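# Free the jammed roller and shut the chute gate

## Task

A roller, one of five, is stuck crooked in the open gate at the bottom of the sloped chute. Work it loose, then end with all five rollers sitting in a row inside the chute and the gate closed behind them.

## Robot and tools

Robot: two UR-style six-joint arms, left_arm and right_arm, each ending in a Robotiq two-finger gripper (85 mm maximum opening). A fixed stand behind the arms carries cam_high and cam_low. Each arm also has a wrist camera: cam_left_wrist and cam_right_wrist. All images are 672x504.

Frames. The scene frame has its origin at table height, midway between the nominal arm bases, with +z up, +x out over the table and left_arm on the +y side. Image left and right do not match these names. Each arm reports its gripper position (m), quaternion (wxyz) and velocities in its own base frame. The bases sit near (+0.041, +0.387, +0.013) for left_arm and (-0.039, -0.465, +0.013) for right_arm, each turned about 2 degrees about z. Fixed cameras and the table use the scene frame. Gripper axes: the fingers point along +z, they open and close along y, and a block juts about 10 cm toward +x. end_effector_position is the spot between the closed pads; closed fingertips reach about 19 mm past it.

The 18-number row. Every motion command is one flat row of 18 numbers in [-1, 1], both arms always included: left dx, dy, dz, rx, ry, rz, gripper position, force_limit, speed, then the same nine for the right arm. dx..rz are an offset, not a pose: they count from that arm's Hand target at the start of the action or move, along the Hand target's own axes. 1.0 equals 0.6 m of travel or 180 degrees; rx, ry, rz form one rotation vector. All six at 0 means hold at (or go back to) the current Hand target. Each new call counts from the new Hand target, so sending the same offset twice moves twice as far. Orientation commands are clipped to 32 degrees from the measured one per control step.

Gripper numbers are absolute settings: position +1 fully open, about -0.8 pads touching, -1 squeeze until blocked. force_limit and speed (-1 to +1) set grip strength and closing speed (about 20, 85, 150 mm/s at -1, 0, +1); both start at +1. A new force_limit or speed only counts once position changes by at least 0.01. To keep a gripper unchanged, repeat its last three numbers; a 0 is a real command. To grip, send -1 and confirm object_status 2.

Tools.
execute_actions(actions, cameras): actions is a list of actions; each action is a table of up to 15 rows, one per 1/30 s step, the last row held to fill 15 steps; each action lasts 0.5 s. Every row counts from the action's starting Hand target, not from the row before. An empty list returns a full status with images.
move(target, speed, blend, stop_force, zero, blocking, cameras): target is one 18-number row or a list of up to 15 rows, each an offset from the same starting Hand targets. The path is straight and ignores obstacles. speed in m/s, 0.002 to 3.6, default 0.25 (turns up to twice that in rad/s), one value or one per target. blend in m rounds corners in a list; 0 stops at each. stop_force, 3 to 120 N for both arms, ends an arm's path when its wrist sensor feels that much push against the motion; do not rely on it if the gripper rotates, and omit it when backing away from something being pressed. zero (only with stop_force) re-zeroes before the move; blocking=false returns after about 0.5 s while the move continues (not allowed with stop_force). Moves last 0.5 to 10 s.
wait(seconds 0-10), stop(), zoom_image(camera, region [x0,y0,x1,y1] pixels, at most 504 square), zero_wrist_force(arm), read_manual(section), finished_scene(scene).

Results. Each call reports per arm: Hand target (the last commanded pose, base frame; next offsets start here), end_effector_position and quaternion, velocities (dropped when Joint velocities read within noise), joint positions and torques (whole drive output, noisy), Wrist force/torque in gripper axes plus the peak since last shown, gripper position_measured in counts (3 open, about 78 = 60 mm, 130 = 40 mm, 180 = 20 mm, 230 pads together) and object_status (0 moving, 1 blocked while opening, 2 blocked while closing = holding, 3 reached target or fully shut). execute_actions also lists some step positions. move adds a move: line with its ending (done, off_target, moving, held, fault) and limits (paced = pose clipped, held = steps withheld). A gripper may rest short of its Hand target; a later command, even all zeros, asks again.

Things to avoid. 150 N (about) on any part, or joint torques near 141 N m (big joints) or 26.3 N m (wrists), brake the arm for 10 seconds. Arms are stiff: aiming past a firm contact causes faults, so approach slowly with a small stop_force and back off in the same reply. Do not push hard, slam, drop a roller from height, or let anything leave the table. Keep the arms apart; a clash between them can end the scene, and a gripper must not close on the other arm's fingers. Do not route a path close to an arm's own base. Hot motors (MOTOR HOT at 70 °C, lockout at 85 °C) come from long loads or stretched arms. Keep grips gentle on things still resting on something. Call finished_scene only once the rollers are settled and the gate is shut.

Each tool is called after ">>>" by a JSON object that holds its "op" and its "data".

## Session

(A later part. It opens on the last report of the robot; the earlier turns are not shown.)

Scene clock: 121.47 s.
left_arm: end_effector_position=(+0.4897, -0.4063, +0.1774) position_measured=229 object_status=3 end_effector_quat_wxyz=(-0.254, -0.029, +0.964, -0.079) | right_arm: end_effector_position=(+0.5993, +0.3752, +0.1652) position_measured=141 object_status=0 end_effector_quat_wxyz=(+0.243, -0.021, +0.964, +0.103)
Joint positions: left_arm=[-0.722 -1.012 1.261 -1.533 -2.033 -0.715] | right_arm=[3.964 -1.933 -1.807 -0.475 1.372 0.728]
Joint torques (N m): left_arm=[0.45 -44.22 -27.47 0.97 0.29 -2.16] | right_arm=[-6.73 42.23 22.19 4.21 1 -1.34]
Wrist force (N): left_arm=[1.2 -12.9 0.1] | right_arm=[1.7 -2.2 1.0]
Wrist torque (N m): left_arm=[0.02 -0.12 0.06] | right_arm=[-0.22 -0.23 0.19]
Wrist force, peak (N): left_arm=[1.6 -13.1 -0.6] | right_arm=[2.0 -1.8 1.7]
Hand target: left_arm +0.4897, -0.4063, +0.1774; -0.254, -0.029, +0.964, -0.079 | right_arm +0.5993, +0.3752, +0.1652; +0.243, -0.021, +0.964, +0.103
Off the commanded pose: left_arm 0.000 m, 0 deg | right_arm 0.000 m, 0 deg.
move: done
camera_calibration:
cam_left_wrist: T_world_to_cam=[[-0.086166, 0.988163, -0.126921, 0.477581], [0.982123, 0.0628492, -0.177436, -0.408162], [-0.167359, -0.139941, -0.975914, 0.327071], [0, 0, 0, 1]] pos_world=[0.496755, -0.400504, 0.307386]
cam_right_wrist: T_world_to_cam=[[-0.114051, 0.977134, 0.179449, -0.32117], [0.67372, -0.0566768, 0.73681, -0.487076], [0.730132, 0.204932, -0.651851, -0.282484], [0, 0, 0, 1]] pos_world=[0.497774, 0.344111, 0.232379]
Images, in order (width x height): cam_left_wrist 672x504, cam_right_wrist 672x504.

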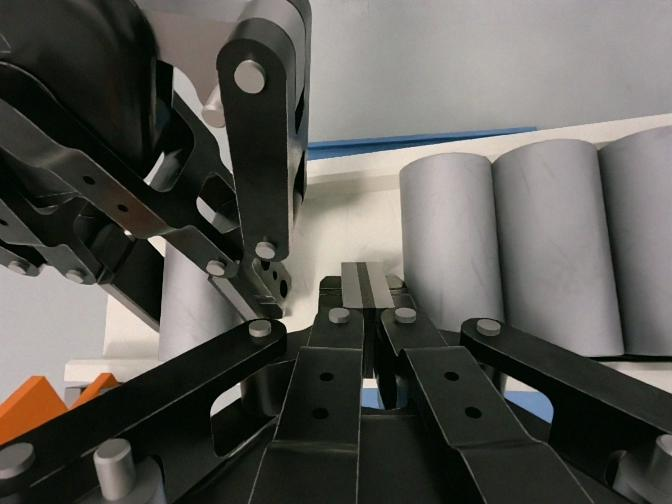

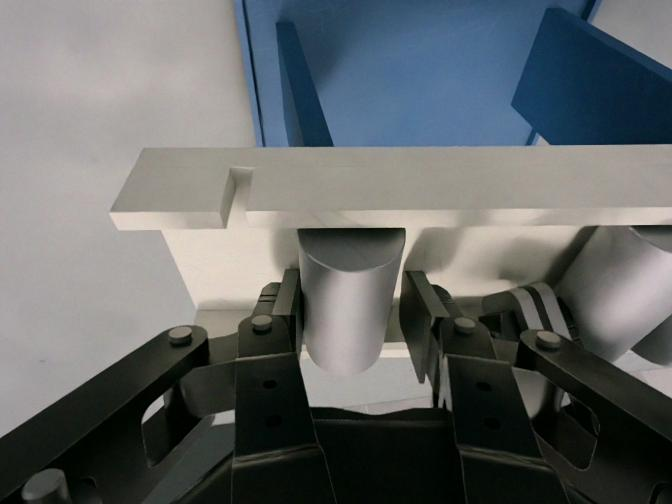

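>>> {"op": "move", "data": {"target": [-0.0021,-0.013,0.0037,0,0,0,-0.8,-1,0.3,0.0147,0,-0.0078,0,0,0,-0.1,-0.5,-1], "speed": 0.03, "cameras": ["cam_left_wrist","cam_right_wrist"]}}

Scene clock: 124.37 s.
left_arm: end_effector_position=(+0.4905, -0.4145, +0.1759) position_measured=229 object_status=3 end_effector_quat_wxyz=(-0.254, -0.029, +0.964, -0.079) | right_arm: end_effector_position=(+0.5892, +0.3743, +0.1651) position_measured=141 object_status=3 end_effector_quat_wxyz=(+0.243, -0.021, +0.964, +0.103)
Joint positions: left_arm=[-0.73 -0.999 1.245 -1.534 -2.035 -0.724] | right_arm=[3.977 -1.915 -1.833 -0.469 1.366 0.739]
Joint torques (N m): left_arm=[5.36 -61.29 -13.47 -2.89 -2.59 0.06] | right_arm=[-5.63 28.05 29.18 3.42 -0.58 -0.83]
Wrist force (N): left_arm=[0.5 -0.7 0.5] | right_arm=[1.7 -2.1 1.5]
Wrist torque (N m): left_arm=[-0.02 -0.09 0.09] | right_arm=[-0.21 -0.17 0.03]
Wrist force, peak (N): left_arm=[1.4 -13.4 -0.5] | right_arm=[2.0 -2.0 1.3]
Hand target: left_arm +0.4905, -0.4143, +0.1759; -0.254, -0.029, +0.964, -0.079 | right_arm +0.5894, +0.3743, +0.1651; +0.243, -0.021, +0.964, +0.103
Off the commanded pose: left_arm 0.000 m, 0 deg | right_arm 0.000 m, 0 deg.
move: done
camera_calibration:
cam_left_wrist: T_world_to_cam=[[-0.086166, 0.988163, -0.126921, 0.485575], [0.982123, 0.0628492, -0.177436, -0.408681], [-0.167359, -0.139941, -0.975914, 0.324691], [0, 0, 0, 1]] pos_world=[0.497555, -0.408704, 0.305986]
cam_right_wrist: T_world_to_cam=[[-0.114063, 0.977138, 0.179419, -0.321414], [0.673667, -0.0566616, 0.736859, -0.48024], [0.730179, 0.204917, -0.651803, -0.275019], [0, 0, 0, 1]] pos_world=[0.487674, 0.34321, 0.232279]
Images, in order (width x height): cam_left_wrist 672x504, cam_right_wrist 672x504.

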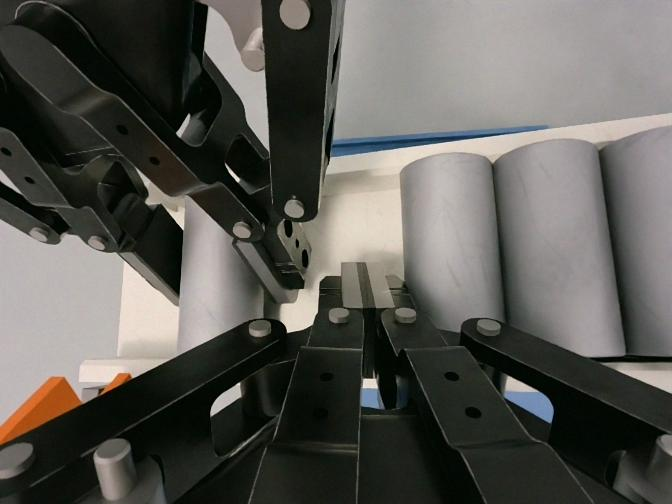

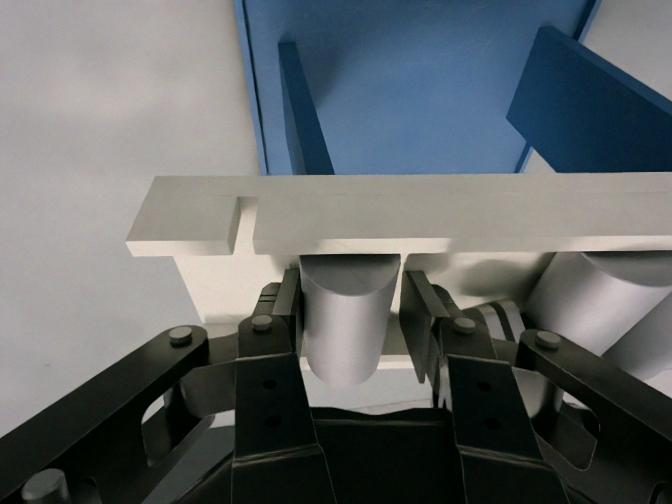

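>>> {"op": "move", "data": {"target": [[0,0,-0.1,0,0,0,-0.8,-1,0.3,0,0,0,0,0,0,-0.1,-0.5,-1],[-0.0158,0,-0.11,-0.0385,0,-0.0222,-0.8,-1,0.3,0,0.0418,0,0,0,0,-0.1,-0.5,-1]], "speed": [0.08,0.03]}}

>>> {"op": "move", "data": {"target": [0,-0.0583,0.01,0,0,0,-0.07,-0.5,1,0,0,0,0,0,0,-0.1,-0.5,-1], "speed": 0.1, "cameras": ["cam_left_wrist","cam_right_wrist"]}}

Scene clock: 130.73 s.
left_arm: end_effector_position=(+0.5307, -0.4031, +0.2278) position_measured=229 object_status=3 end_effector_quat_wxyz=(-0.258, -0.048, +0.965, -0.012) end_effector_velocity=(+0.000, -0.001, -0.001) end_effector_angular_velocity=(-0.004, +0.000, +0.000) | right_arm: end_effector_position=(+0.5871, +0.3990, +0.1698) position_measured=141 object_status=3 end_effector_quat_wxyz=(+0.243, -0.021, +0.964, +0.103)
Joint positions: left_arm=[-0.711 -0.885 0.895 -1.202 -1.939 -0.738] | right_arm=[4.009 -1.933 -1.791 -0.499 1.351 0.767]
Joint velocities: left_arm=[0 0 0.004 -0.006 -0.003 0.001] | right_arm=[within noise]
Joint torques (N m): left_arm=[-0.92 -68.48 -11.22 -3.25 -3.27 1.47] | right_arm=[-0.22 35.81 18.76 4.5 -0.5 -0.23]
Wrist force (N): left_arm=[0.3 -0.5 0.2] | right_arm=[0.7 -6.1 1.5]
Wrist torque (N m): left_arm=[-0.08 -0.05 0.08] | right_arm=[-0.22 0.01 0.00]
Wrist force, peak (N): left_arm=[-0.2 -2.9 2.3] | right_arm=[1.9 -14.1 0.9]
Hand target: left_arm +0.5307, -0.4031, +0.2279; -0.258, -0.048, +0.965, -0.012 | right_arm +0.5871, +0.3989, +0.1698; +0.243, -0.021, +0.964, +0.103
Off the commanded pose: left_arm 0.000 m, 0 deg | right_arm 0.000 m, 0 deg.
move: done

Scene clock: 131.53 s.
left_arm: end_effector_position=(+0.5311, -0.4382, +0.2226) position_measured=137 object_status=3 end_effector_quat_wxyz=(-0.258, -0.048, +0.965, -0.012) | right_arm: end_effector_position=(+0.5871, +0.3989, +0.1698) position_measured=141 object_status=3 end_effector_quat_wxyz=(+0.243, -0.021, +0.964, +0.103)
Joint positions: left_arm=[-0.745 -0.827 0.812 -1.189 -1.951 -0.772] | right_arm=[4.008 -1.933 -1.791 -0.499 1.351 0.767]
Joint torques (N m): left_arm=[9.19 -69.39 -12.43 -3.28 1.03 1.95] | right_arm=[-4.97 42.49 13.66 4.68 1.54 -1.02]
Wrist force (N): left_arm=[0.7 -0.4 0.3] | right_arm=[-0.9 -3.9 1.8]
Wrist torque (N m): left_arm=[-0.06 -0.10 -0.07] | right_arm=[-0.23 0.01 0.04]
Wrist force, peak (N): left_arm=[0.8 -1.7 0.6] | right_arm=[0.5 -6.6 1.0]
Hand target: left_arm +0.5312, -0.4382, +0.2227; -0.258, -0.048, +0.965, -0.012 | right_arm +0.5871, +0.3989, +0.1698; +0.243, -0.021, +0.964, +0.103
Off the commanded pose: left_arm 0.000 m, 0 deg | right_arm 0.000 m, 0 deg.
move: done
camera_calibration:
cam_left_wrist: T_world_to_cam=[[-0.0872001, 0.996112, 0.0125172, 0.491471], [0.9796, 0.0880247, -0.180653, -0.425638], [-0.181052, -0.00349112, -0.983467, 0.442518], [0, 0, 0, 1]] pos_world=[0.53993, -0.450549, 0.352158]
cam_right_wrist: T_world_to_cam=[[-0.114051, 0.977134, 0.179449, -0.346448], [0.67372, -0.0566768, 0.73681, -0.480908], [0.730132, 0.204932, -0.651851, -0.275414], [0, 0, 0, 1]] pos_world=[0.485574, 0.367711, 0.236979]
Images, in order (width x height): cam_left_wrist 672x504, cam_right_wrist 672x504.

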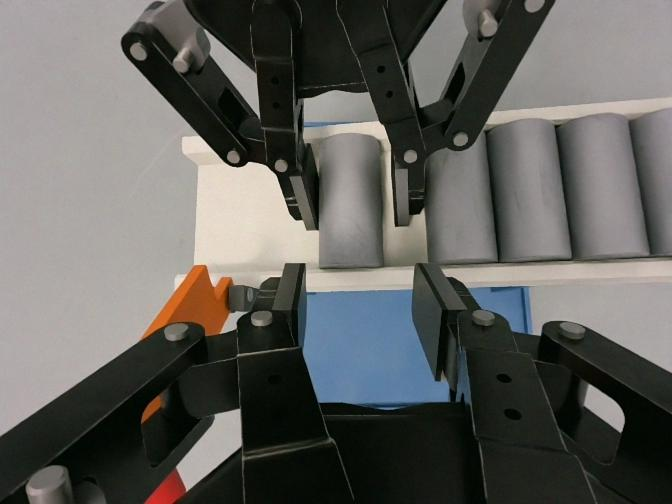

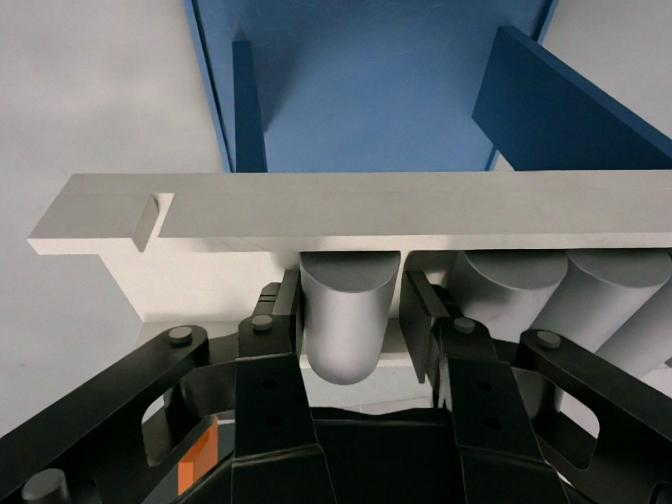

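>>> {"op": "move", "data": {"target": [0,0.013,0,0.0385,0,0.0222,-0.07,-0.5,1,0,0.0134,0,0,0,0,-0.1,-0.5,-1], "speed": 0.05, "stop_force": 30, "cameras": ["cam_left_wrist"]}}

Scene clock: 136.80 s.
left_arm: end_effector_position=(+0.5304, -0.4305, +0.2227) position_measured=137 object_status=3 end_effector_quat_wxyz=(-0.254, -0.029, +0.964, -0.079) | right_arm: end_effector_position=(+0.5864, +0.4067, +0.1713) position_measured=141 object_status=3 end_effector_quat_wxyz=(+0.243, -0.021, +0.964, +0.103)
Joint positions: left_arm=[-0.71 -0.906 0.969 -1.342 -2.03 -0.703] | right_arm=[4.018 -1.939 -1.777 -0.509 1.346 0.776]
Joint torques (N m): left_arm=[-8.62 -46.75 -32.13 -0.38 0.88 -2.41] | right_arm=[-1.81 42.29 14.15 4.81 1.28 -0.66]
Wrist force (N): left_arm=[0.5 -0.3 0.2] | right_arm=[-0.2 -5.7 1.2]
Wrist torque (N m): left_arm=[-0.05 -0.09 0.05] | right_arm=[-0.26 0.02 0.00]
Wrist force, peak (N): left_arm=[1.0 -0.1 0.4] | right_arm=[0.6 -7.0 1.8]
Hand target: left_arm +0.5304, -0.4305, +0.2227; -0.254, -0.029, +0.964, -0.079 | right_arm +0.5863, +0.4067, +0.1713; +0.243, -0.021, +0.964, +0.103
Off the commanded pose: left_arm 0.000 m, 0 deg | right_arm 0.000 m, 0 deg.
move: done
camera_calibration:
cam_left_wrist: T_world_to_cam=[[-0.086166, 0.988163, -0.126921, 0.510751], [0.982123, 0.0628492, -0.177436, -0.438576], [-0.167359, -0.139941, -0.975914, 0.374705], [0, 0, 0, 1]] pos_world=[0.537455, -0.424704, 0.352686]
Images, in order (width x height): cam_left_wrist 672x504.

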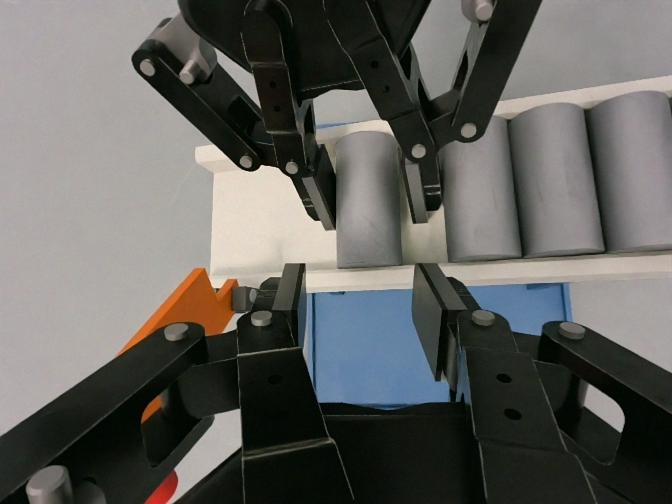

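>>> {"op": "move", "data": {"target": [0.0068,0.0102,0.1047,0,0,0,-0.07,-0.5,1,0,0,0,0,0,0,-0.1,-0.5,-1], "speed": 0.05, "stop_force": 9, "cameras": ["cam_left_wrist","cam_right_wrist"]}}

Scene clock: 139.67 s.
left_arm: end_effector_position=(+0.5094, -0.4332, +0.1907) position_measured=137 object_status=3 end_effector_quat_wxyz=(-0.254, -0.029, +0.964, -0.079) | right_arm: end_effector_position=(+0.5863, +0.4067, +0.1713) position_measured=141 object_status=3 end_effector_quat_wxyz=(+0.243, -0.021, +0.964, +0.103)
Joint positions: left_arm=[-0.732 -0.941 1.113 -1.46 -2.036 -0.725] | right_arm=[4.018 -1.939 -1.777 -0.509 1.346 0.776]
Joint torques (N m): left_arm=[-0.06 -54.02 -9.67 -3.54 -2.45 -1.43] | right_arm=[-3.57 43.46 13.47 4.79 1.41 -0.68]
Wrist force (N): left_arm=[4.5 -2.0 -5.6] | right_arm=[-0.5 -5.5 1.0]
Wrist torque (N m): left_arm=[-0.18 -0.04 -0.13] | right_arm=[-0.24 0.03 0.01]
Wrist force, peak (N): left_arm=[27.4 -5.0 -5.0] | right_arm=[-0.6 -5.7 0.9]
Hand target: left_arm +0.5094, -0.4332, +0.1907; -0.254, -0.029, +0.964, -0.079 (not the last commanded pose) | right_arm +0.5863, +0.4067, +0.1713; +0.243, -0.021, +0.964, +0.103
Off the commanded pose: left_arm 0.025 m, 0 deg | right_arm 0.000 m, 0 deg.
move: contact (left_arm)
camera_calibration:
cam_left_wrist: T_world_to_cam=[[-0.0860581, 0.988198, -0.126724, 0.507465], [0.982099, 0.0627512, -0.177606, -0.423514], [-0.167558, -0.13974, -0.975908, 0.339883], [0, 0, 0, 1]] pos_world=[0.516554, -0.427404, 0.320784]
cam_right_wrist: T_world_to_cam=[[-0.114051, 0.977134, 0.179449, -0.354527], [0.67372, -0.0566768, 0.73681, -0.481027], [0.730132, 0.204932, -0.651851, -0.275471], [0, 0, 0, 1]] pos_world=[0.484774, 0.375611, 0.238479]
Images, in order (width x height): cam_left_wrist 672x504, cam_right_wrist 672x504.

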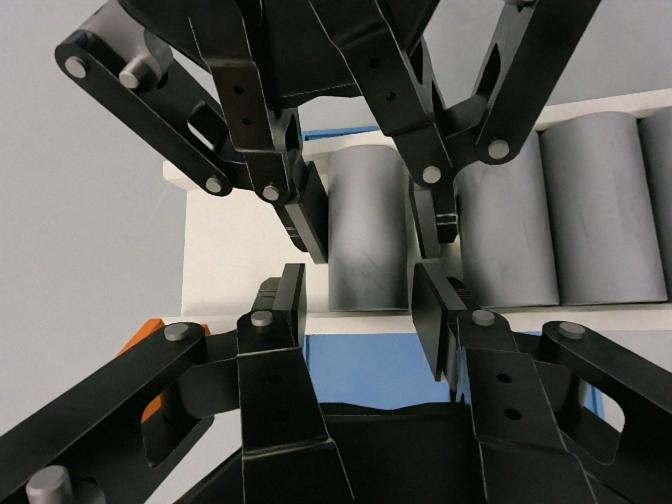

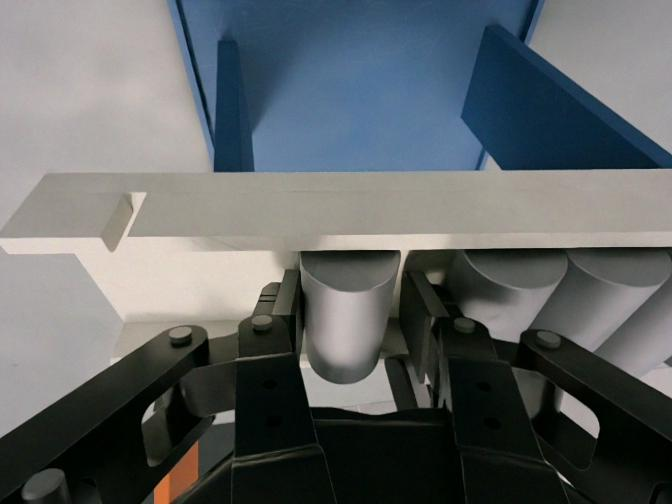

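>>> {"op": "move", "data": {"target": [-0.02,0,-0.14,0,0,0,-0.07,-0.5,1,0,0,0,0,0,0,-0.1,-0.5,-1], "speed": 0.15}}

>>> {"op": "move", "data": {"target": [0,0,0,0,0,0,-0.8,-1,1,-0.001,0.0033,-0.0018,0.098,0,-0.052,-0.1,-0.5,-1], "speed": 0.08, "cameras": ["all"]}}

>>> {"op": "zoom_image", "data": {"camera": "cam_low", "region": [290, 180, 410, 290]}}

Scene clock: 144.53 s.
left_arm: end_effector_position=(+0.5606, -0.4189, +0.2568) position_measured=137 object_status=3 end_effector_quat_wxyz=(-0.254, -0.029, +0.964, -0.079) | right_arm: end_effector_position=(+0.5863, +0.4067, +0.1713) position_measured=141 object_status=3 end_effector_quat_wxyz=(+0.243, -0.021, +0.964, +0.103)
Joint positions: left_arm=[-0.673 -0.839 0.765 -1.187 -2.019 -0.663] | right_arm=[4.018 -1.939 -1.777 -0.509 1.346 0.776]
Joint torques (N m): left_arm=[-6.64 -66.03 -33.36 0.13 -3.24 -2.42] | right_arm=[-3.54 43.07 14.74 4.79 1.32 -0.61]
Wrist force (N): left_arm=[0.2 -0.4 0.1] | right_arm=[-0.5 -5.6 0.9]
Wrist torque (N m): left_arm=[-0.06 -0.03 0.08] | right_arm=[-0.25 0.01 0.01]
Wrist force, peak (N): left_arm=[4.8 -2.3 -6.0] | right_arm=[-0.6 -5.9 0.6]
Hand target: left_arm +0.5606, -0.4190, +0.2569; -0.254, -0.029, +0.964, -0.079 | right_arm +0.5863, +0.4067, +0.1713; +0.243, -0.021, +0.964, +0.103
Off the commanded pose: left_arm 0.000 m, 0 deg | right_arm 0.000 m, 0 deg.
move: done

Scene clock: 147.03 s.
left_arm: end_effector_position=(+0.5606, -0.4190, +0.2569) position_measured=229 object_status=3 end_effector_quat_wxyz=(-0.254, -0.029, +0.964, -0.079) | right_arm: end_effector_position=(+0.5863, +0.4087, +0.1733) position_measured=141 object_status=3 end_effector_quat_wxyz=(+0.251, -0.062, +0.964, -0.066) end_effector_velocity=(-0.001, -0.001, -0.002) end_effector_angular_velocity=(+0.002, +0.005, +0.001)
Joint positions: left_arm=[-0.673 -0.839 0.765 -1.187 -2.019 -0.663] | right_arm=[4.11 -1.985 -1.628 -0.872 1.093 0.784]
Joint velocities: left_arm=[within noise] | right_arm=[-0.001 0 -0.003 0.002 0.006 -0.001]
Joint torques (N m): left_arm=[-8.87 -70.17 -32.85 0.29 -3.34 -2.23] | right_arm=[-7.7 -44.06 -37.35 -7.49 8.56 -0.83]
Wrist force (N): left_arm=[0.2 -0.3 0.1] | right_arm=[-23.8 -55.0 -123.9]
Wrist torque (N m): left_arm=[-0.06 -0.04 0.09] | right_arm=[-6.95 2.59 0.49]
Wrist force, peak (N): left_arm=[0.7 -0.2 0.4] | right_arm=[-23.8 -55.0 -123.9]
Hand target: left_arm +0.5606, -0.4190, +0.2569; -0.254, -0.029, +0.964, -0.079 | right_arm +0.5862, +0.4084, +0.1729; +0.250, -0.062, +0.964, -0.066
Off the commanded pose: left_arm 0.000 m, 0 deg | right_arm 0.000 m, 0 deg.
move: done
camera_calibration:
cam_left_wrist: T_world_to_cam=[[-0.0860581, 0.988198, -0.126724, 0.506219], [0.982099, 0.0627512, -0.177606, -0.462833], [-0.167558, -0.13974, -0.975908, 0.415035], [0, 0, 0, 1]] pos_world=[0.567654, -0.413204, 0.386984]
cam_right_wrist: T_world_to_cam=[[-0.109471, 0.979946, -0.1665, -0.300646], [0.650168, 0.197297, 0.733727, -0.571766], [0.751863, -0.0279306, -0.658728, -0.190932], [0, 0, 0, 1]] pos_world=[0.482386, 0.402091, 0.243691]

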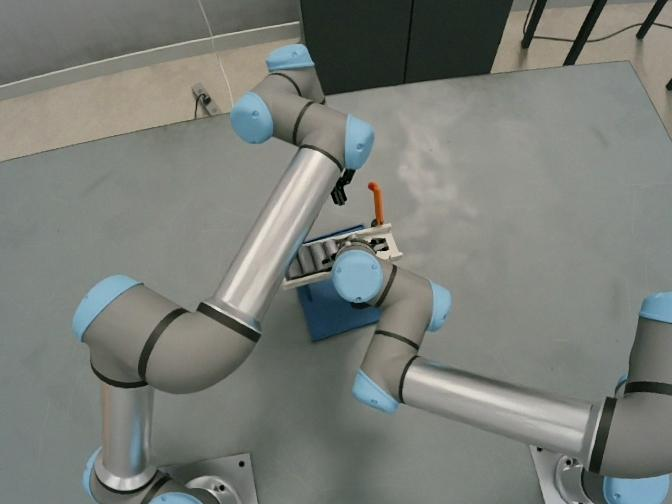

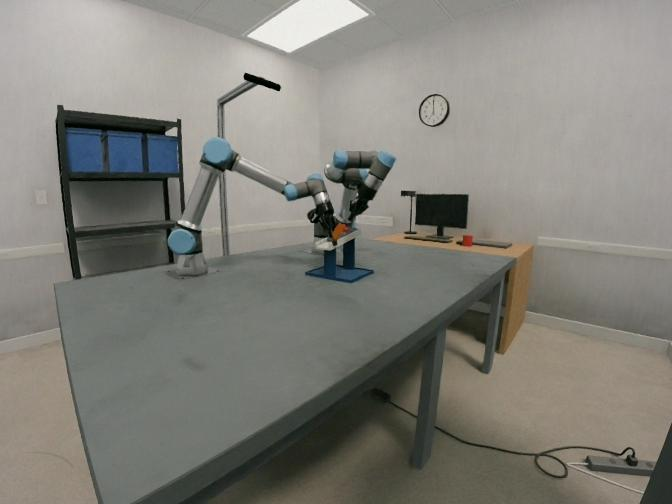

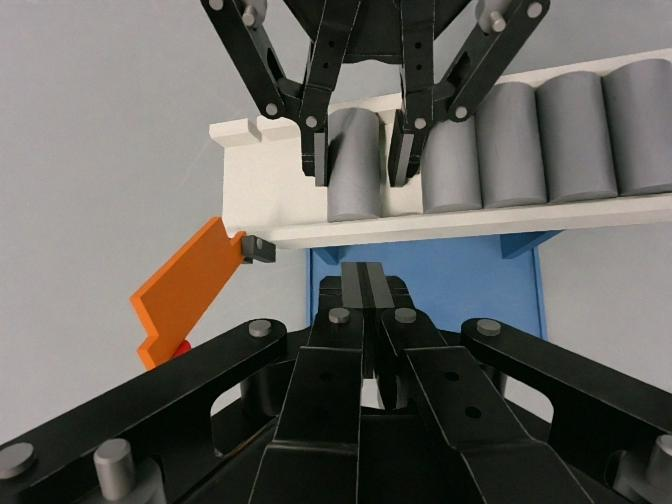

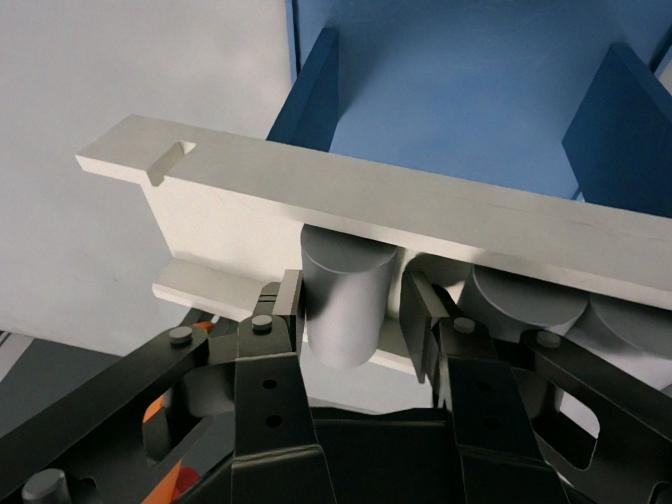

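Scaled by 4.200 from the camera's 672x504 image, which has a finer 960x720 frame.

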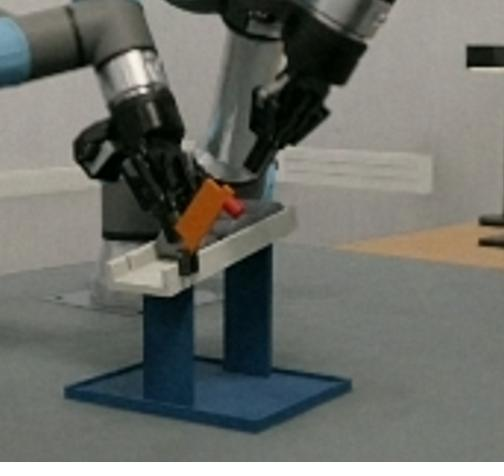

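>>> {"op": "move", "data": {"target": [0,0,0,0,0,0,-0.8,-1,1,0,0,-0.008,0,0,0,-0.1,-0.5,-1], "speed": 0.03}}

Scene clock: 148.70 s.
left_arm: end_effector_position=(+0.5606, -0.4190, +0.2569) position_measured=229 object_status=3 end_effector_quat_wxyz=(-0.254, -0.029, +0.964, -0.079) | right_arm: end_effector_position=(+0.5837, +0.4089, +0.1767) position_measured=141 object_status=3 end_effector_quat_wxyz=(+0.250, -0.063, +0.964, -0.066)
Joint positions: left_arm=[-0.673 -0.839 0.765 -1.187 -2.019 -0.663] | right_arm=[4.113 -1.978 -1.628 -0.883 1.093 0.788]
Joint torques (N m): left_arm=[-8.9 -70.3 -32.15 0.28 -3.23 -1.88] | right_arm=[1.28 45.94 34.69 4.94 -2.34 0.68]
Wrist force (N): left_arm=[0.3 -0.5 0.2] | right_arm=[1.0 -3.0 1.8]
Wrist torque (N m): left_arm=[-0.08 -0.06 0.09] | right_arm=[-0.12 0.06 -0.07]
Wrist force, peak (N): left_arm=[0.4 -0.4 0.4] | right_arm=[-27.4 -54.8 -134.6]
Hand target: left_arm +0.5606, -0.4190, +0.2569; -0.254, -0.029, +0.964, -0.079 | right_arm +0.5838, +0.4089, +0.1771; +0.250, -0.062, +0.964, -0.066
Off the commanded pose: left_arm 0.000 m, 0 deg | right_arm 0.000 m, 0 deg.
move: done

>>> {"op": "move", "data": {"target": [[-0.1493,-0.0232,-0.0042,0,0,0,-0.8,-1,1,0,0,0,0,0,0,-0.1,-0.5,-1],[-0.1405,-0.1062,0.0143,0,0,0,-0.8,-1,1,0,0,0,0,0,0,-0.1,-0.5,-1]], "speed": 0.12, "blend": 0.01, "stop_force": 15, "cameras": ["cam_left_wrist","cam_low"]}}

>>> {"op": "zoom_image", "data": {"camera": "cam_low", "region": [290, 180, 410, 290]}}

Scene clock: 158.13 s.
left_arm: end_effector_position=(+0.6348, -0.4813, +0.2162) position_measured=229 object_status=3 end_effector_quat_wxyz=(-0.238, -0.035, +0.966, -0.094) | right_arm: end_effector_position=(+0.5838, +0.4089, +0.1771) position_measured=141 object_status=3 end_effector_quat_wxyz=(+0.250, -0.062, +0.964, -0.066)
Joint positions: left_arm=[-0.675 -0.396 0.035 -0.951 -2.024 -0.687] | right_arm=[4.113 -1.978 -1.627 -0.883 1.093 0.788]
Joint torques (N m): left_arm=[-0.46 -60.38 -31.4 -3.89 0.93 -2.04] | right_arm=[-5.25 44.74 33.22 4.9 -2.37 -0.84]
Wrist force (N): left_arm=[0.6 -0.4 0.2] | right_arm=[-0.1 -3.3 2.1]
Wrist torque (N m): left_arm=[-0.05 -0.11 -0.04] | right_arm=[-0.05 0.17 -0.07]
Wrist force, peak (N): left_arm=[2.8 -0.6 0.1] | right_arm=[-0.3 -3.8 2.0]
Hand target: left_arm +0.6359, -0.4818, +0.2167; -0.254, -0.029, +0.964, -0.079 | right_arm +0.5838, +0.4089, +0.1771; +0.250, -0.062, +0.964, -0.066
Off the commanded pose: left_arm 0.001 m, 3 deg | right_arm 0.000 m, 0 deg.
elbow stopped short (left arm): the move would have taken joint 3 (elbow) straighter than the controller allows.
move: off_target (left_arm)
camera_calibration:
cam_left_wrist: T_world_to_cam=[[-0.101559, 0.982795, -0.154272, 0.582225], [0.985929, 0.0787357, -0.147459, -0.540356], [-0.132775, -0.167077, -0.976963, 0.344039], [0, 0, 0, 1]] pos_world=[0.637563, -0.472181, 0.346254]
Images, in order (width x height): cam_low 672x504, cam_left_wrist 672x504.

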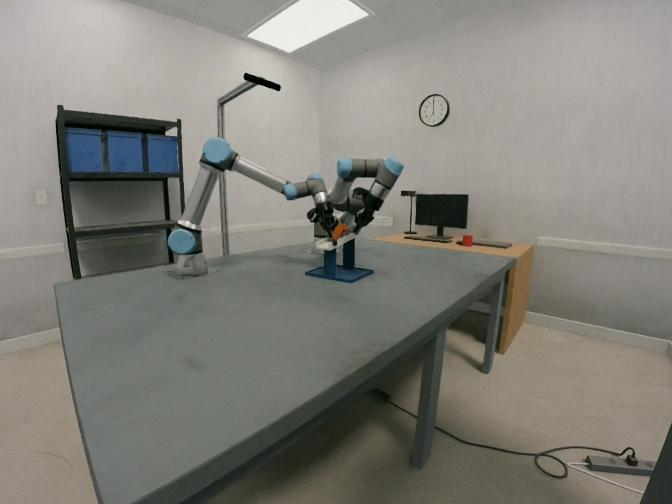

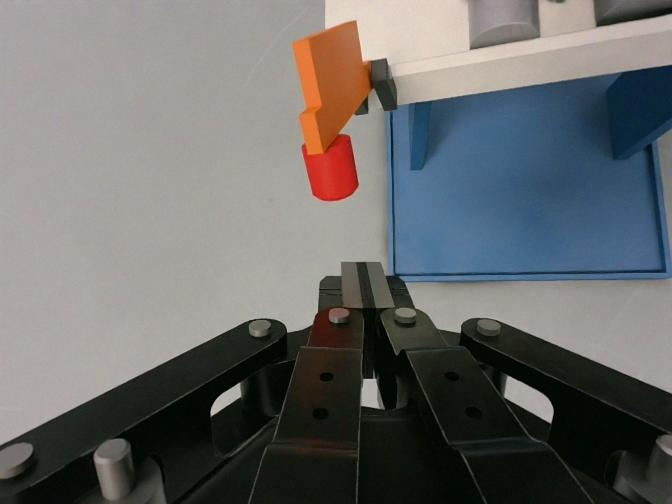

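Scaled by 4.200 from the camera's 672x504 image, which has a finer 960x720 frame.

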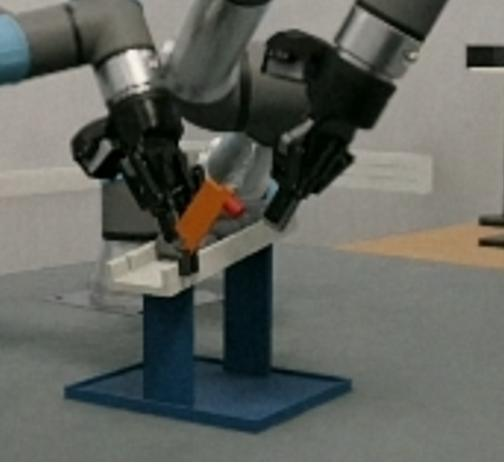

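>>> {"op": "move", "data": {"target": [[0.0288,-0.0002,0.0169,0,0,0,-0.8,-1,1,0,0,0,0,0,0,-0.1,-0.5,-1],[0.0616,-0.0051,0.0175,0,0,0,-0.8,-1,1,0,0,0,0,0,0,-0.1,-0.5,-1],[0.1113,-0.0163,0.0063,0,0,0,-0.8,-1,1,0,0,0,0,0,0,-0.1,-0.5,-1],[0.16,-0.0205,0.0197,0,0,0,-0.8,-1,1,0,0,0,0,0,0,-0.1,-0.5,-1]], "speed": 0.08, "stop_force": 35, "cameras": ["cam_low","cam_left_wrist"]}}

>>> {"op": "zoom_image", "data": {"camera": "cam_low", "region": [270, 160, 430, 290]}}

Scene clock: 164.17 s.
left_arm: end_effector_position=(+0.5479, -0.4975, +0.2556) position_measured=229 object_status=3 end_effector_quat_wxyz=(-0.254, -0.029, +0.964, -0.079) | right_arm: end_effector_position=(+0.5838, +0.4089, +0.1771) position_measured=141 object_status=3 end_effector_quat_wxyz=(+0.250, -0.062, +0.964, -0.066)
Joint positions: left_arm=[-0.759 -0.731 0.587 -1.158 -2.043 -0.755] | right_arm=[4.113 -1.978 -1.627 -0.883 1.093 0.788]
Joint torques (N m): left_arm=[8.89 -68.34 -11.67 -2.44 0.89 2] | right_arm=[-4.14 45 30.68 5.11 -2.28 -0.8]
Wrist force (N): left_arm=[0.3 -0.4 0.2] | right_arm=[-0.3 -3.4 2.0]
Wrist torque (N m): left_arm=[-0.07 -0.05 -0.04] | right_arm=[-0.05 0.19 -0.07]
Wrist force, peak (N): left_arm=[-1.9 0.0 0.0] | right_arm=[-0.2 -3.8 2.0]
Hand target: left_arm +0.5479, -0.4975, +0.2556; -0.254, -0.029, +0.964, -0.079 | right_arm +0.5838, +0.4089, +0.1771; +0.250, -0.062, +0.964, -0.066
Off the commanded pose: left_arm 0.000 m, 0 deg | right_arm 0.000 m, 0 deg.
move: done
camera_calibration:
cam_left_wrist: T_world_to_cam=[[-0.0860705, 0.988197, -0.126722, 0.582541], [0.982098, 0.0627637, -0.177608, -0.445658], [-0.167558, -0.13974, -0.975908, 0.400669], [0, 0, 0, 1]] pos_world=[0.554954, -0.491704, 0.385684]
Images, in order (width x height): cam_low 672x504, cam_left_wrist 672x504.

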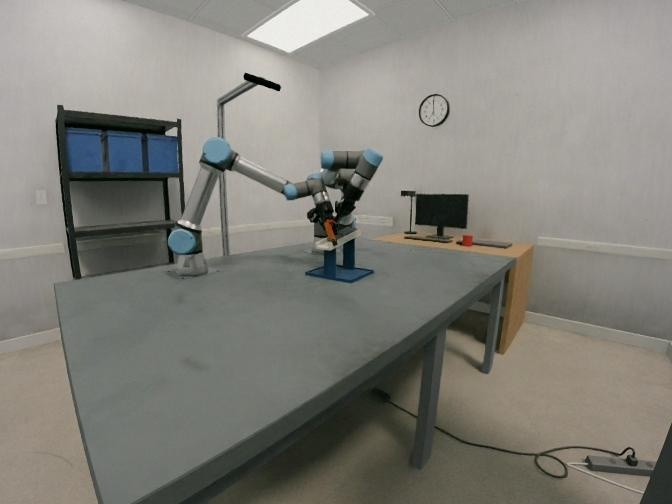

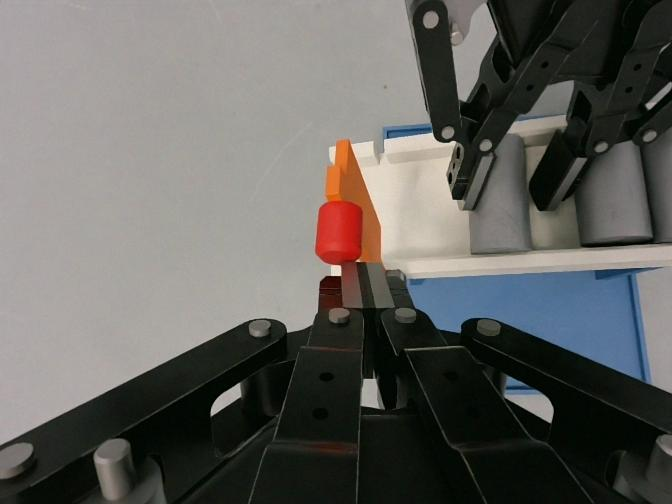

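Scaled by 3.150 from the camera's 672x504 image, which has a finer 960x720 frame.

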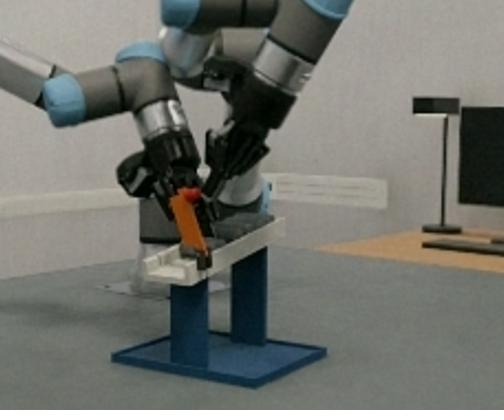

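>>> {"op": "move", "data": {"target": [[0.0003,-0.0164,0.0028,-0.139,0,0,-0.8,-1,1,0,0,0,0,0,0,-0.1,-0.5,-1],[0.0398,-0.0186,0.0358,-0.139,0,0,-0.8,-1,1,0,0,0,0,0,0,-0.1,-0.5,-1]], "speed": 0.12, "cameras": ["cam_low","cam_left_wrist"]}}

>>> {"op": "zoom_image", "data": {"camera": "cam_low", "region": [270, 160, 430, 290]}}

Scene clock: 168.67 s.
left_arm: end_effector_position=(+0.5477, -0.4981, +0.2556) position_measured=229 object_status=3 end_effector_quat_wxyz=(-0.254, -0.025, +0.965, -0.063) | right_arm: end_effector_position=(+0.5838, +0.4089, +0.1771) position_measured=141 object_status=3 end_effector_quat_wxyz=(+0.250, -0.062, +0.964, -0.066)
Joint positions: left_arm=[-0.767 -0.702 0.526 -1.105 -2.02 -0.753] | right_arm=[4.113 -1.978 -1.627 -0.883 1.093 0.788]
Joint torques (N m): left_arm=[7.47 -74.66 -11.79 -3.78 -3.33 1.54] | right_arm=[-4.77 45.42 29.44 4.98 -2.26 -0.61]
Wrist force (N): left_arm=[0.2 -0.6 0.3] | right_arm=[0.0 -2.9 2.6]
Wrist torque (N m): left_arm=[-0.10 -0.03 -0.05] | right_arm=[-0.07 0.20 -0.07]
Wrist force, peak (N): left_arm=[0.8 -3.0 1.3] | right_arm=[0.0 -3.7 2.2]
Hand target: left_arm +0.5477, -0.4980, +0.2556; -0.254, -0.025, +0.965, -0.063 (not the last commanded pose) | right_arm +0.5838, +0.4089, +0.1771; +0.250, -0.062, +0.964, -0.066
Off the commanded pose: left_arm 0.034 m, 23 deg | right_arm 0.000 m, 0 deg.
move: held (left_arm; a check stopped the path); path passed 0 of 2 targets; limits=held
pose unreachable (left arm): on one or more control steps of this call, first in action 0 (counted from 0), this arm could not follow its commanded pose, so it was not sent that pose on those steps. It may still have moved: this result reports where it is.
cause: moving toward the commanded pose would bring a part of the arm too close to another arm (a part of this arm just beyond joint 3 (elbow) and a part of the right arm just beyond its joint 5 (wrist 2), 8 mm apart when this arm was first held).
camera_calibration:
cam_left_wrist: T_world_to_cam=[[-0.0695629, 0.992804, -0.0974729, 0.568915], [0.983201, 0.0517037, -0.175051, -0.452211], [-0.168751, -0.108012, -0.979723, 0.417881], [0, 0, 0, 1]] pos_world=[0.554708, -0.496304, 0.385701]
Images, in order (width x height): cam_low 672x504, cam_left_wrist 672x504.

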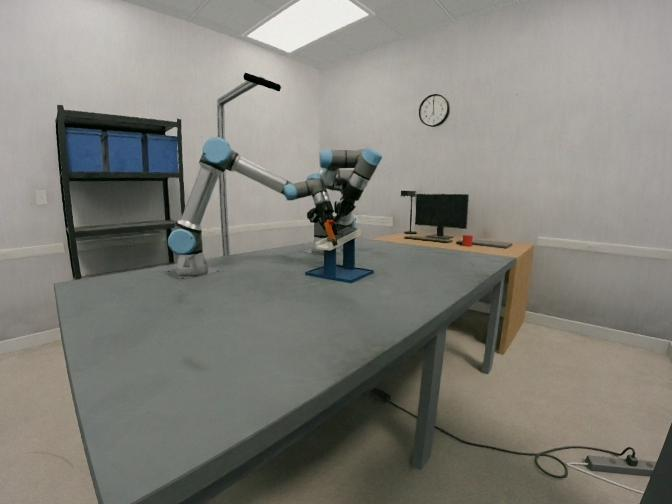

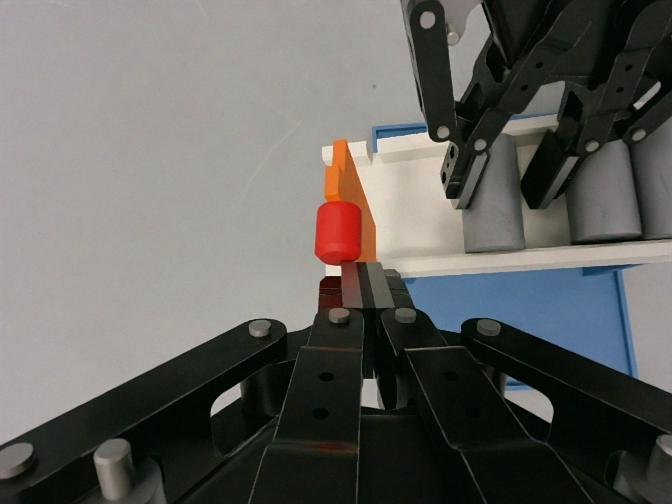

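Scaled by 3.150 from the camera's 672x504 image, which has a finer 960x720 frame.

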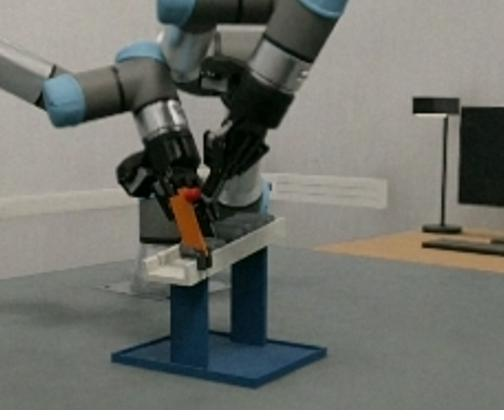

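>>> {"op": "move", "data": {"target": [0.0396,-0.006,0.0336,0,0,0,-0.8,-1,1,0,0,0,0,0,0,-0.1,-0.5,-1], "speed": 0.08, "stop_force": 35, "cameras": ["cam_high","cam_left_wrist"]}}

Scene clock: 171.27 s.
left_arm: end_effector_position=(+0.5376, -0.5002, +0.2538) position_measured=229 object_status=3 end_effector_quat_wxyz=(-0.254, -0.025, +0.965, -0.062) | right_arm: end_effector_position=(+0.5838, +0.4089, +0.1771) position_measured=141 object_status=3 end_effector_quat_wxyz=(+0.250, -0.062, +0.964, -0.066)
Joint positions: left_arm=[-0.778 -0.735 0.59 -1.141 -2.023 -0.764] | right_arm=[4.113 -1.978 -1.627 -0.883 1.093 0.788]
Joint torques (N m): left_arm=[8.9 -52.86 -33 0.21 0.76 1.65] | right_arm=[-4.46 45.02 29.8 5.09 -2.43 -0.64]
Wrist force (N): left_arm=[0.3 -0.4 0.2] | right_arm=[0.1 -3.1 2.5]
Wrist torque (N m): left_arm=[-0.06 -0.05 0.09] | right_arm=[-0.05 0.17 -0.07]
Wrist force, peak (N): left_arm=[3.8 -2.3 2.1] | right_arm=[-0.2 -3.5 2.2]
Hand target: left_arm +0.5376, -0.5002, +0.2538; -0.254, -0.025, +0.965, -0.062 (not the last commanded pose) | right_arm +0.5838, +0.4089, +0.1771; +0.250, -0.062, +0.964, -0.066
Off the commanded pose: left_arm 0.021 m, 0 deg | right_arm 0.000 m, 0 deg.
move: held (left_arm; a check stopped the path); limits=held
pose unreachable (left arm): on one or more control steps of this call, first in action 0 (counted from 0), this arm could not follow its commanded pose, so it was not sent that pose on those steps. It may still have moved: this result reports where it is.
cause: moving toward the commanded pose would bring a part of the arm too close to another arm (a part of this arm just beyond joint 3 (elbow) and a part of the right arm just beyond its joint 5 (wrist 2), where that arm would come to rest).
camera_calibration:
cam_left_wrist: T_world_to_cam=[[-0.069217, 0.992908, -0.0966548, 0.569687], [0.983039, 0.0513913, -0.17605, -0.44225], [-0.169834, -0.107201, -0.979625, 0.415252], [0, 0, 0, 1]] pos_world=[0.544705, -0.498404, 0.383996]
Images, in order (width x height): cam_high 672x504, cam_left_wrist 672x504.

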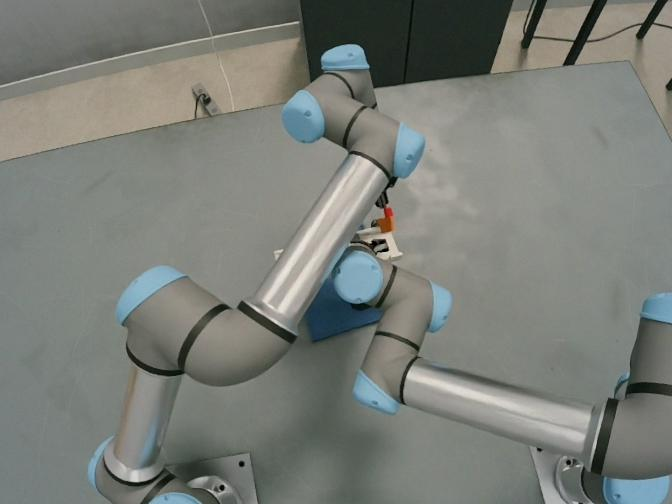

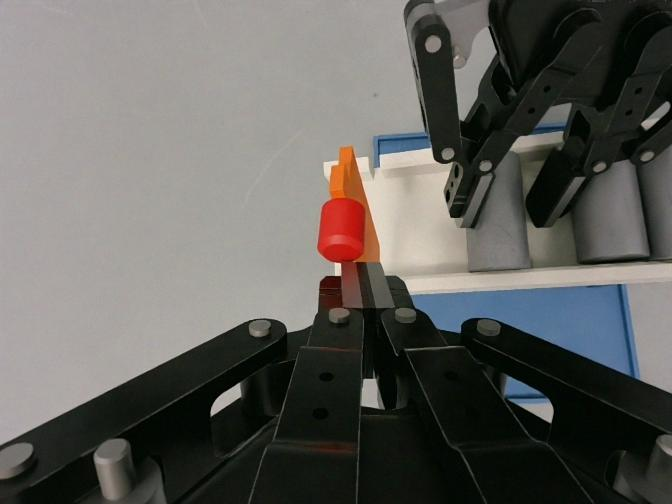

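>>> {"op": "move", "data": {"target": [[-0.0108,0,0.0019,0,0.111,0,-0.8,-1,1,0,0,0,0,0,0,-0.1,-0.5,-1],[0.0153,0,0.0224,0,0.111,0,-0.8,-1,1,0,0,0,0,0,0,-0.1,-0.5,-1],[0.0527,0.0035,0.0651,0,0.111,0,-0.8,-1,1,0,0,0,0,0,0,-0.1,-0.5,-1]], "speed": 0.12, "cameras": ["cam_high","cam_left_wrist"]}}

Scene clock: 174.83 s.
left_arm: end_effector_position=(+0.5389, -0.5000, +0.2525) position_measured=229 object_status=3 end_effector_quat_wxyz=(-0.301, -0.022, +0.951, -0.064) | right_arm: end_effector_position=(+0.5838, +0.4089, +0.1771) position_measured=141 object_status=3 end_effector_quat_wxyz=(+0.250, -0.062, +0.964, -0.066)
Joint positions: left_arm=[-0.758 -0.64 0.432 -0.987 -2.083 -0.706] | right_arm=[4.113 -1.978 -1.627 -0.883 1.093 0.788]
Joint torques (N m): left_arm=[-2.08 -76.73 -12.5 -3.56 0.51 -2.1] | right_arm=[-3.91 44.39 28.6 5.14 -2.28 -0.72]
Wrist force (N): left_arm=[0.5 -0.4 0.2] | right_arm=[-0.2 -3.4 2.2]
Wrist torque (N m): left_arm=[-0.05 -0.08 -0.03] | right_arm=[-0.08 0.19 -0.07]
Wrist force, peak (N): left_arm=[-2.1 0.0 1.0] | right_arm=[-0.4 -3.7 1.8]
Hand target: left_arm +0.5388, -0.5000, +0.2525; -0.301, -0.022, +0.951, -0.064 (not the last commanded pose) | right_arm +0.5838, +0.4089, +0.1771; +0.250, -0.062, +0.964, -0.066
Off the commanded pose: left_arm 0.051 m, 14 deg | right_arm 0.000 m, 0 deg.
move: held (left_arm; a check stopped the path); path passed 0 of 3 targets; limits=held
pose unreachable (left arm): on one or more control steps of this call, first in action 0 (counted from 0), this arm could not follow its commanded pose, so it was not sent that pose on those steps. It may still have moved: this result reports where it is.
cause: moving toward the commanded pose would bring a part of the arm too close to another arm (a part of this arm just beyond joint 3 (elbow) and a part of the right arm just beyond its joint 5 (wrist 2), where that arm would come to rest).
camera_calibration:
cam_left_wrist: T_world_to_cam=[[-0.0695226, 0.992628, -0.0992789, 0.57027], [0.962017, 0.0403755, -0.269987, -0.414251], [-0.263989, -0.114278, -0.957732, 0.455848], [0, 0, 0, 1]] pos_world=[0.558502, -0.497247, 0.381354]
Images, in order (width x height): cam_high 672x504, cam_left_wrist 672x504.

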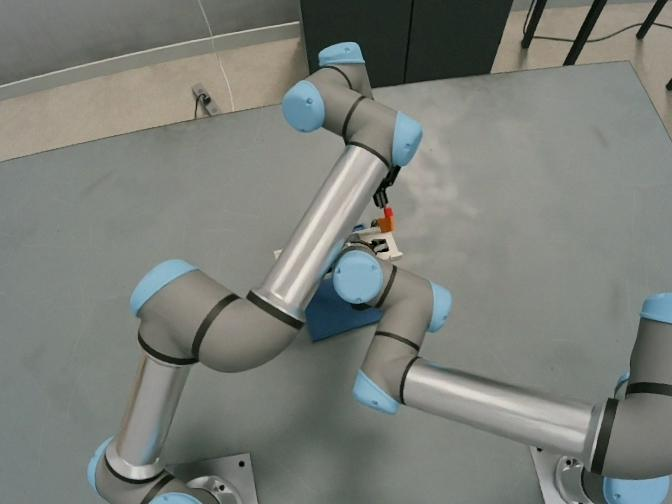

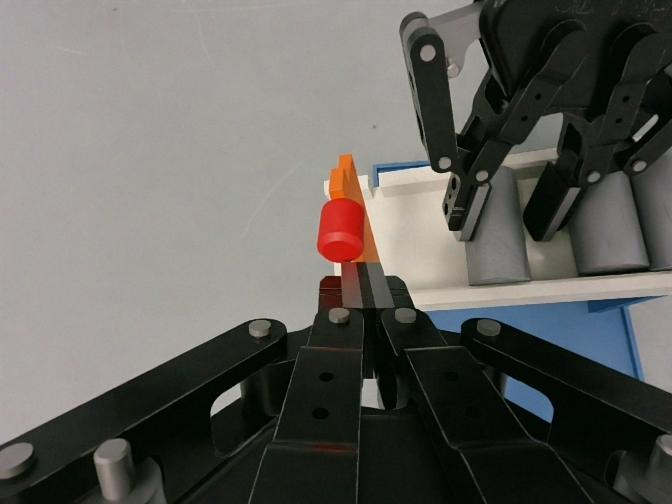

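>>> {"op": "move", "data": {"target": [0.0114,-0.0013,-0.0052,0,-0.167,0,-0.8,-1,1,0,0,0,0,0,0,-0.1,-0.5,-1], "speed": 0.2, "cameras": ["cam_high","cam_low","cam_left_wrist"]}}

>>> {"op": "zoom_image", "data": {"camera": "cam_low", "region": [270, 160, 430, 290]}}

Scene clock: 182.77 s.
left_arm: end_effector_position=(+0.5350, -0.5004, +0.2591) position_measured=229 object_status=3 end_effector_quat_wxyz=(-0.044, -0.038, +0.997, -0.056) | right_arm: end_effector_position=(+0.5838, +0.4089, +0.1771) position_measured=141 object_status=3 end_effector_quat_wxyz=(+0.250, -0.062, +0.964, -0.066)
Joint positions: left_arm=[-0.886 -1.013 1.048 -1.643 -1.709 -0.965] | right_arm=[4.113 -1.978 -1.627 -0.883 1.093 0.788]
Joint torques (N m): left_arm=[5.57 -52.22 -20.15 -4.38 1.21 1.06] | right_arm=[-4.52 44.31 26.1 4.92 -2.25 -0.73]
Wrist force (N): left_arm=[1.2 -0.5 0.3] | right_arm=[0.3 -3.1 2.3]
Wrist torque (N m): left_arm=[-0.03 -0.22 -0.09] | right_arm=[-0.07 0.15 -0.07]
Wrist force, peak (N): left_arm=[1.9 -0.7 0.5] | right_arm=[-0.3 -3.7 2.0]
Hand target: left_arm +0.5351, -0.5004, +0.2591; -0.044, -0.038, +0.997, -0.056 | right_arm +0.5838, +0.4089, +0.1771; +0.250, -0.062, +0.964, -0.066
Off the commanded pose: left_arm 0.000 m, 0 deg | right_arm 0.000 m, 0 deg.
move: done
camera_calibration:
cam_left_wrist: T_world_to_cam=[[-0.0759263, 0.992606, -0.0947005, 0.573298], [0.96456, 0.0971854, 0.245315, -0.515212], [0.252704, -0.0727184, -0.964807, 0.207294], [0, 0, 0, 1]] pos_world=[0.488097, -0.503914, 0.380679]
Images, in order (width x height): cam_high 672x504, cam_low 672x504, cam_left_wrist 672x504.

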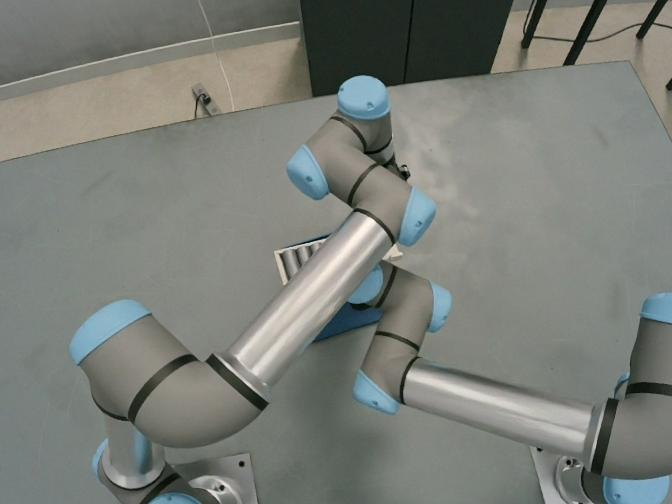

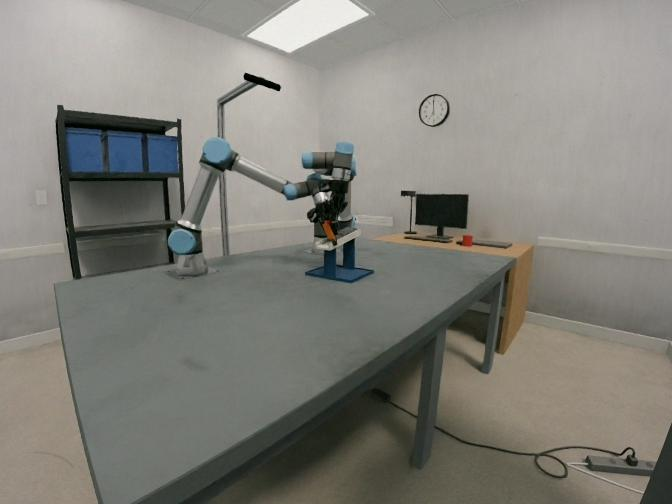

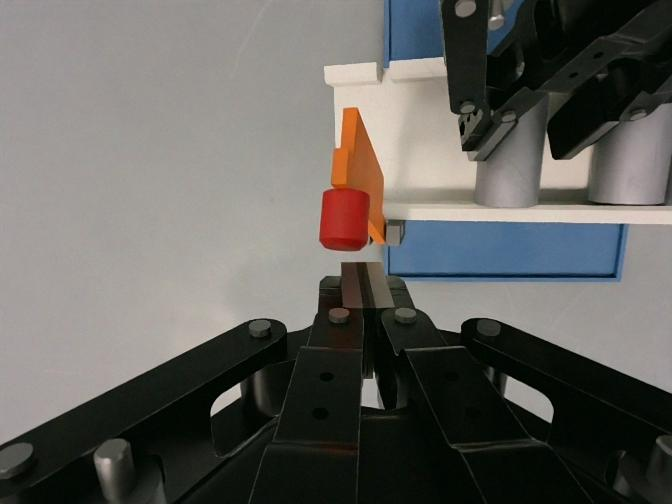

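Scaled by 3.150 from the camera's 672x504 image, which has a finer 960x720 frame.

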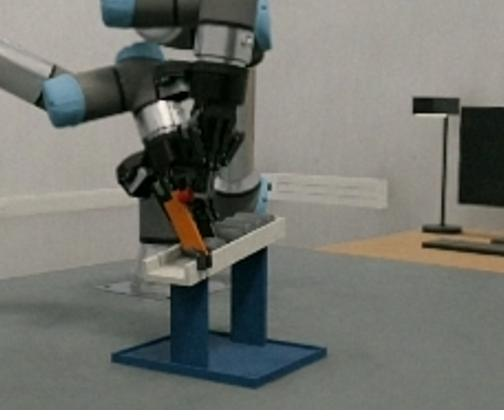

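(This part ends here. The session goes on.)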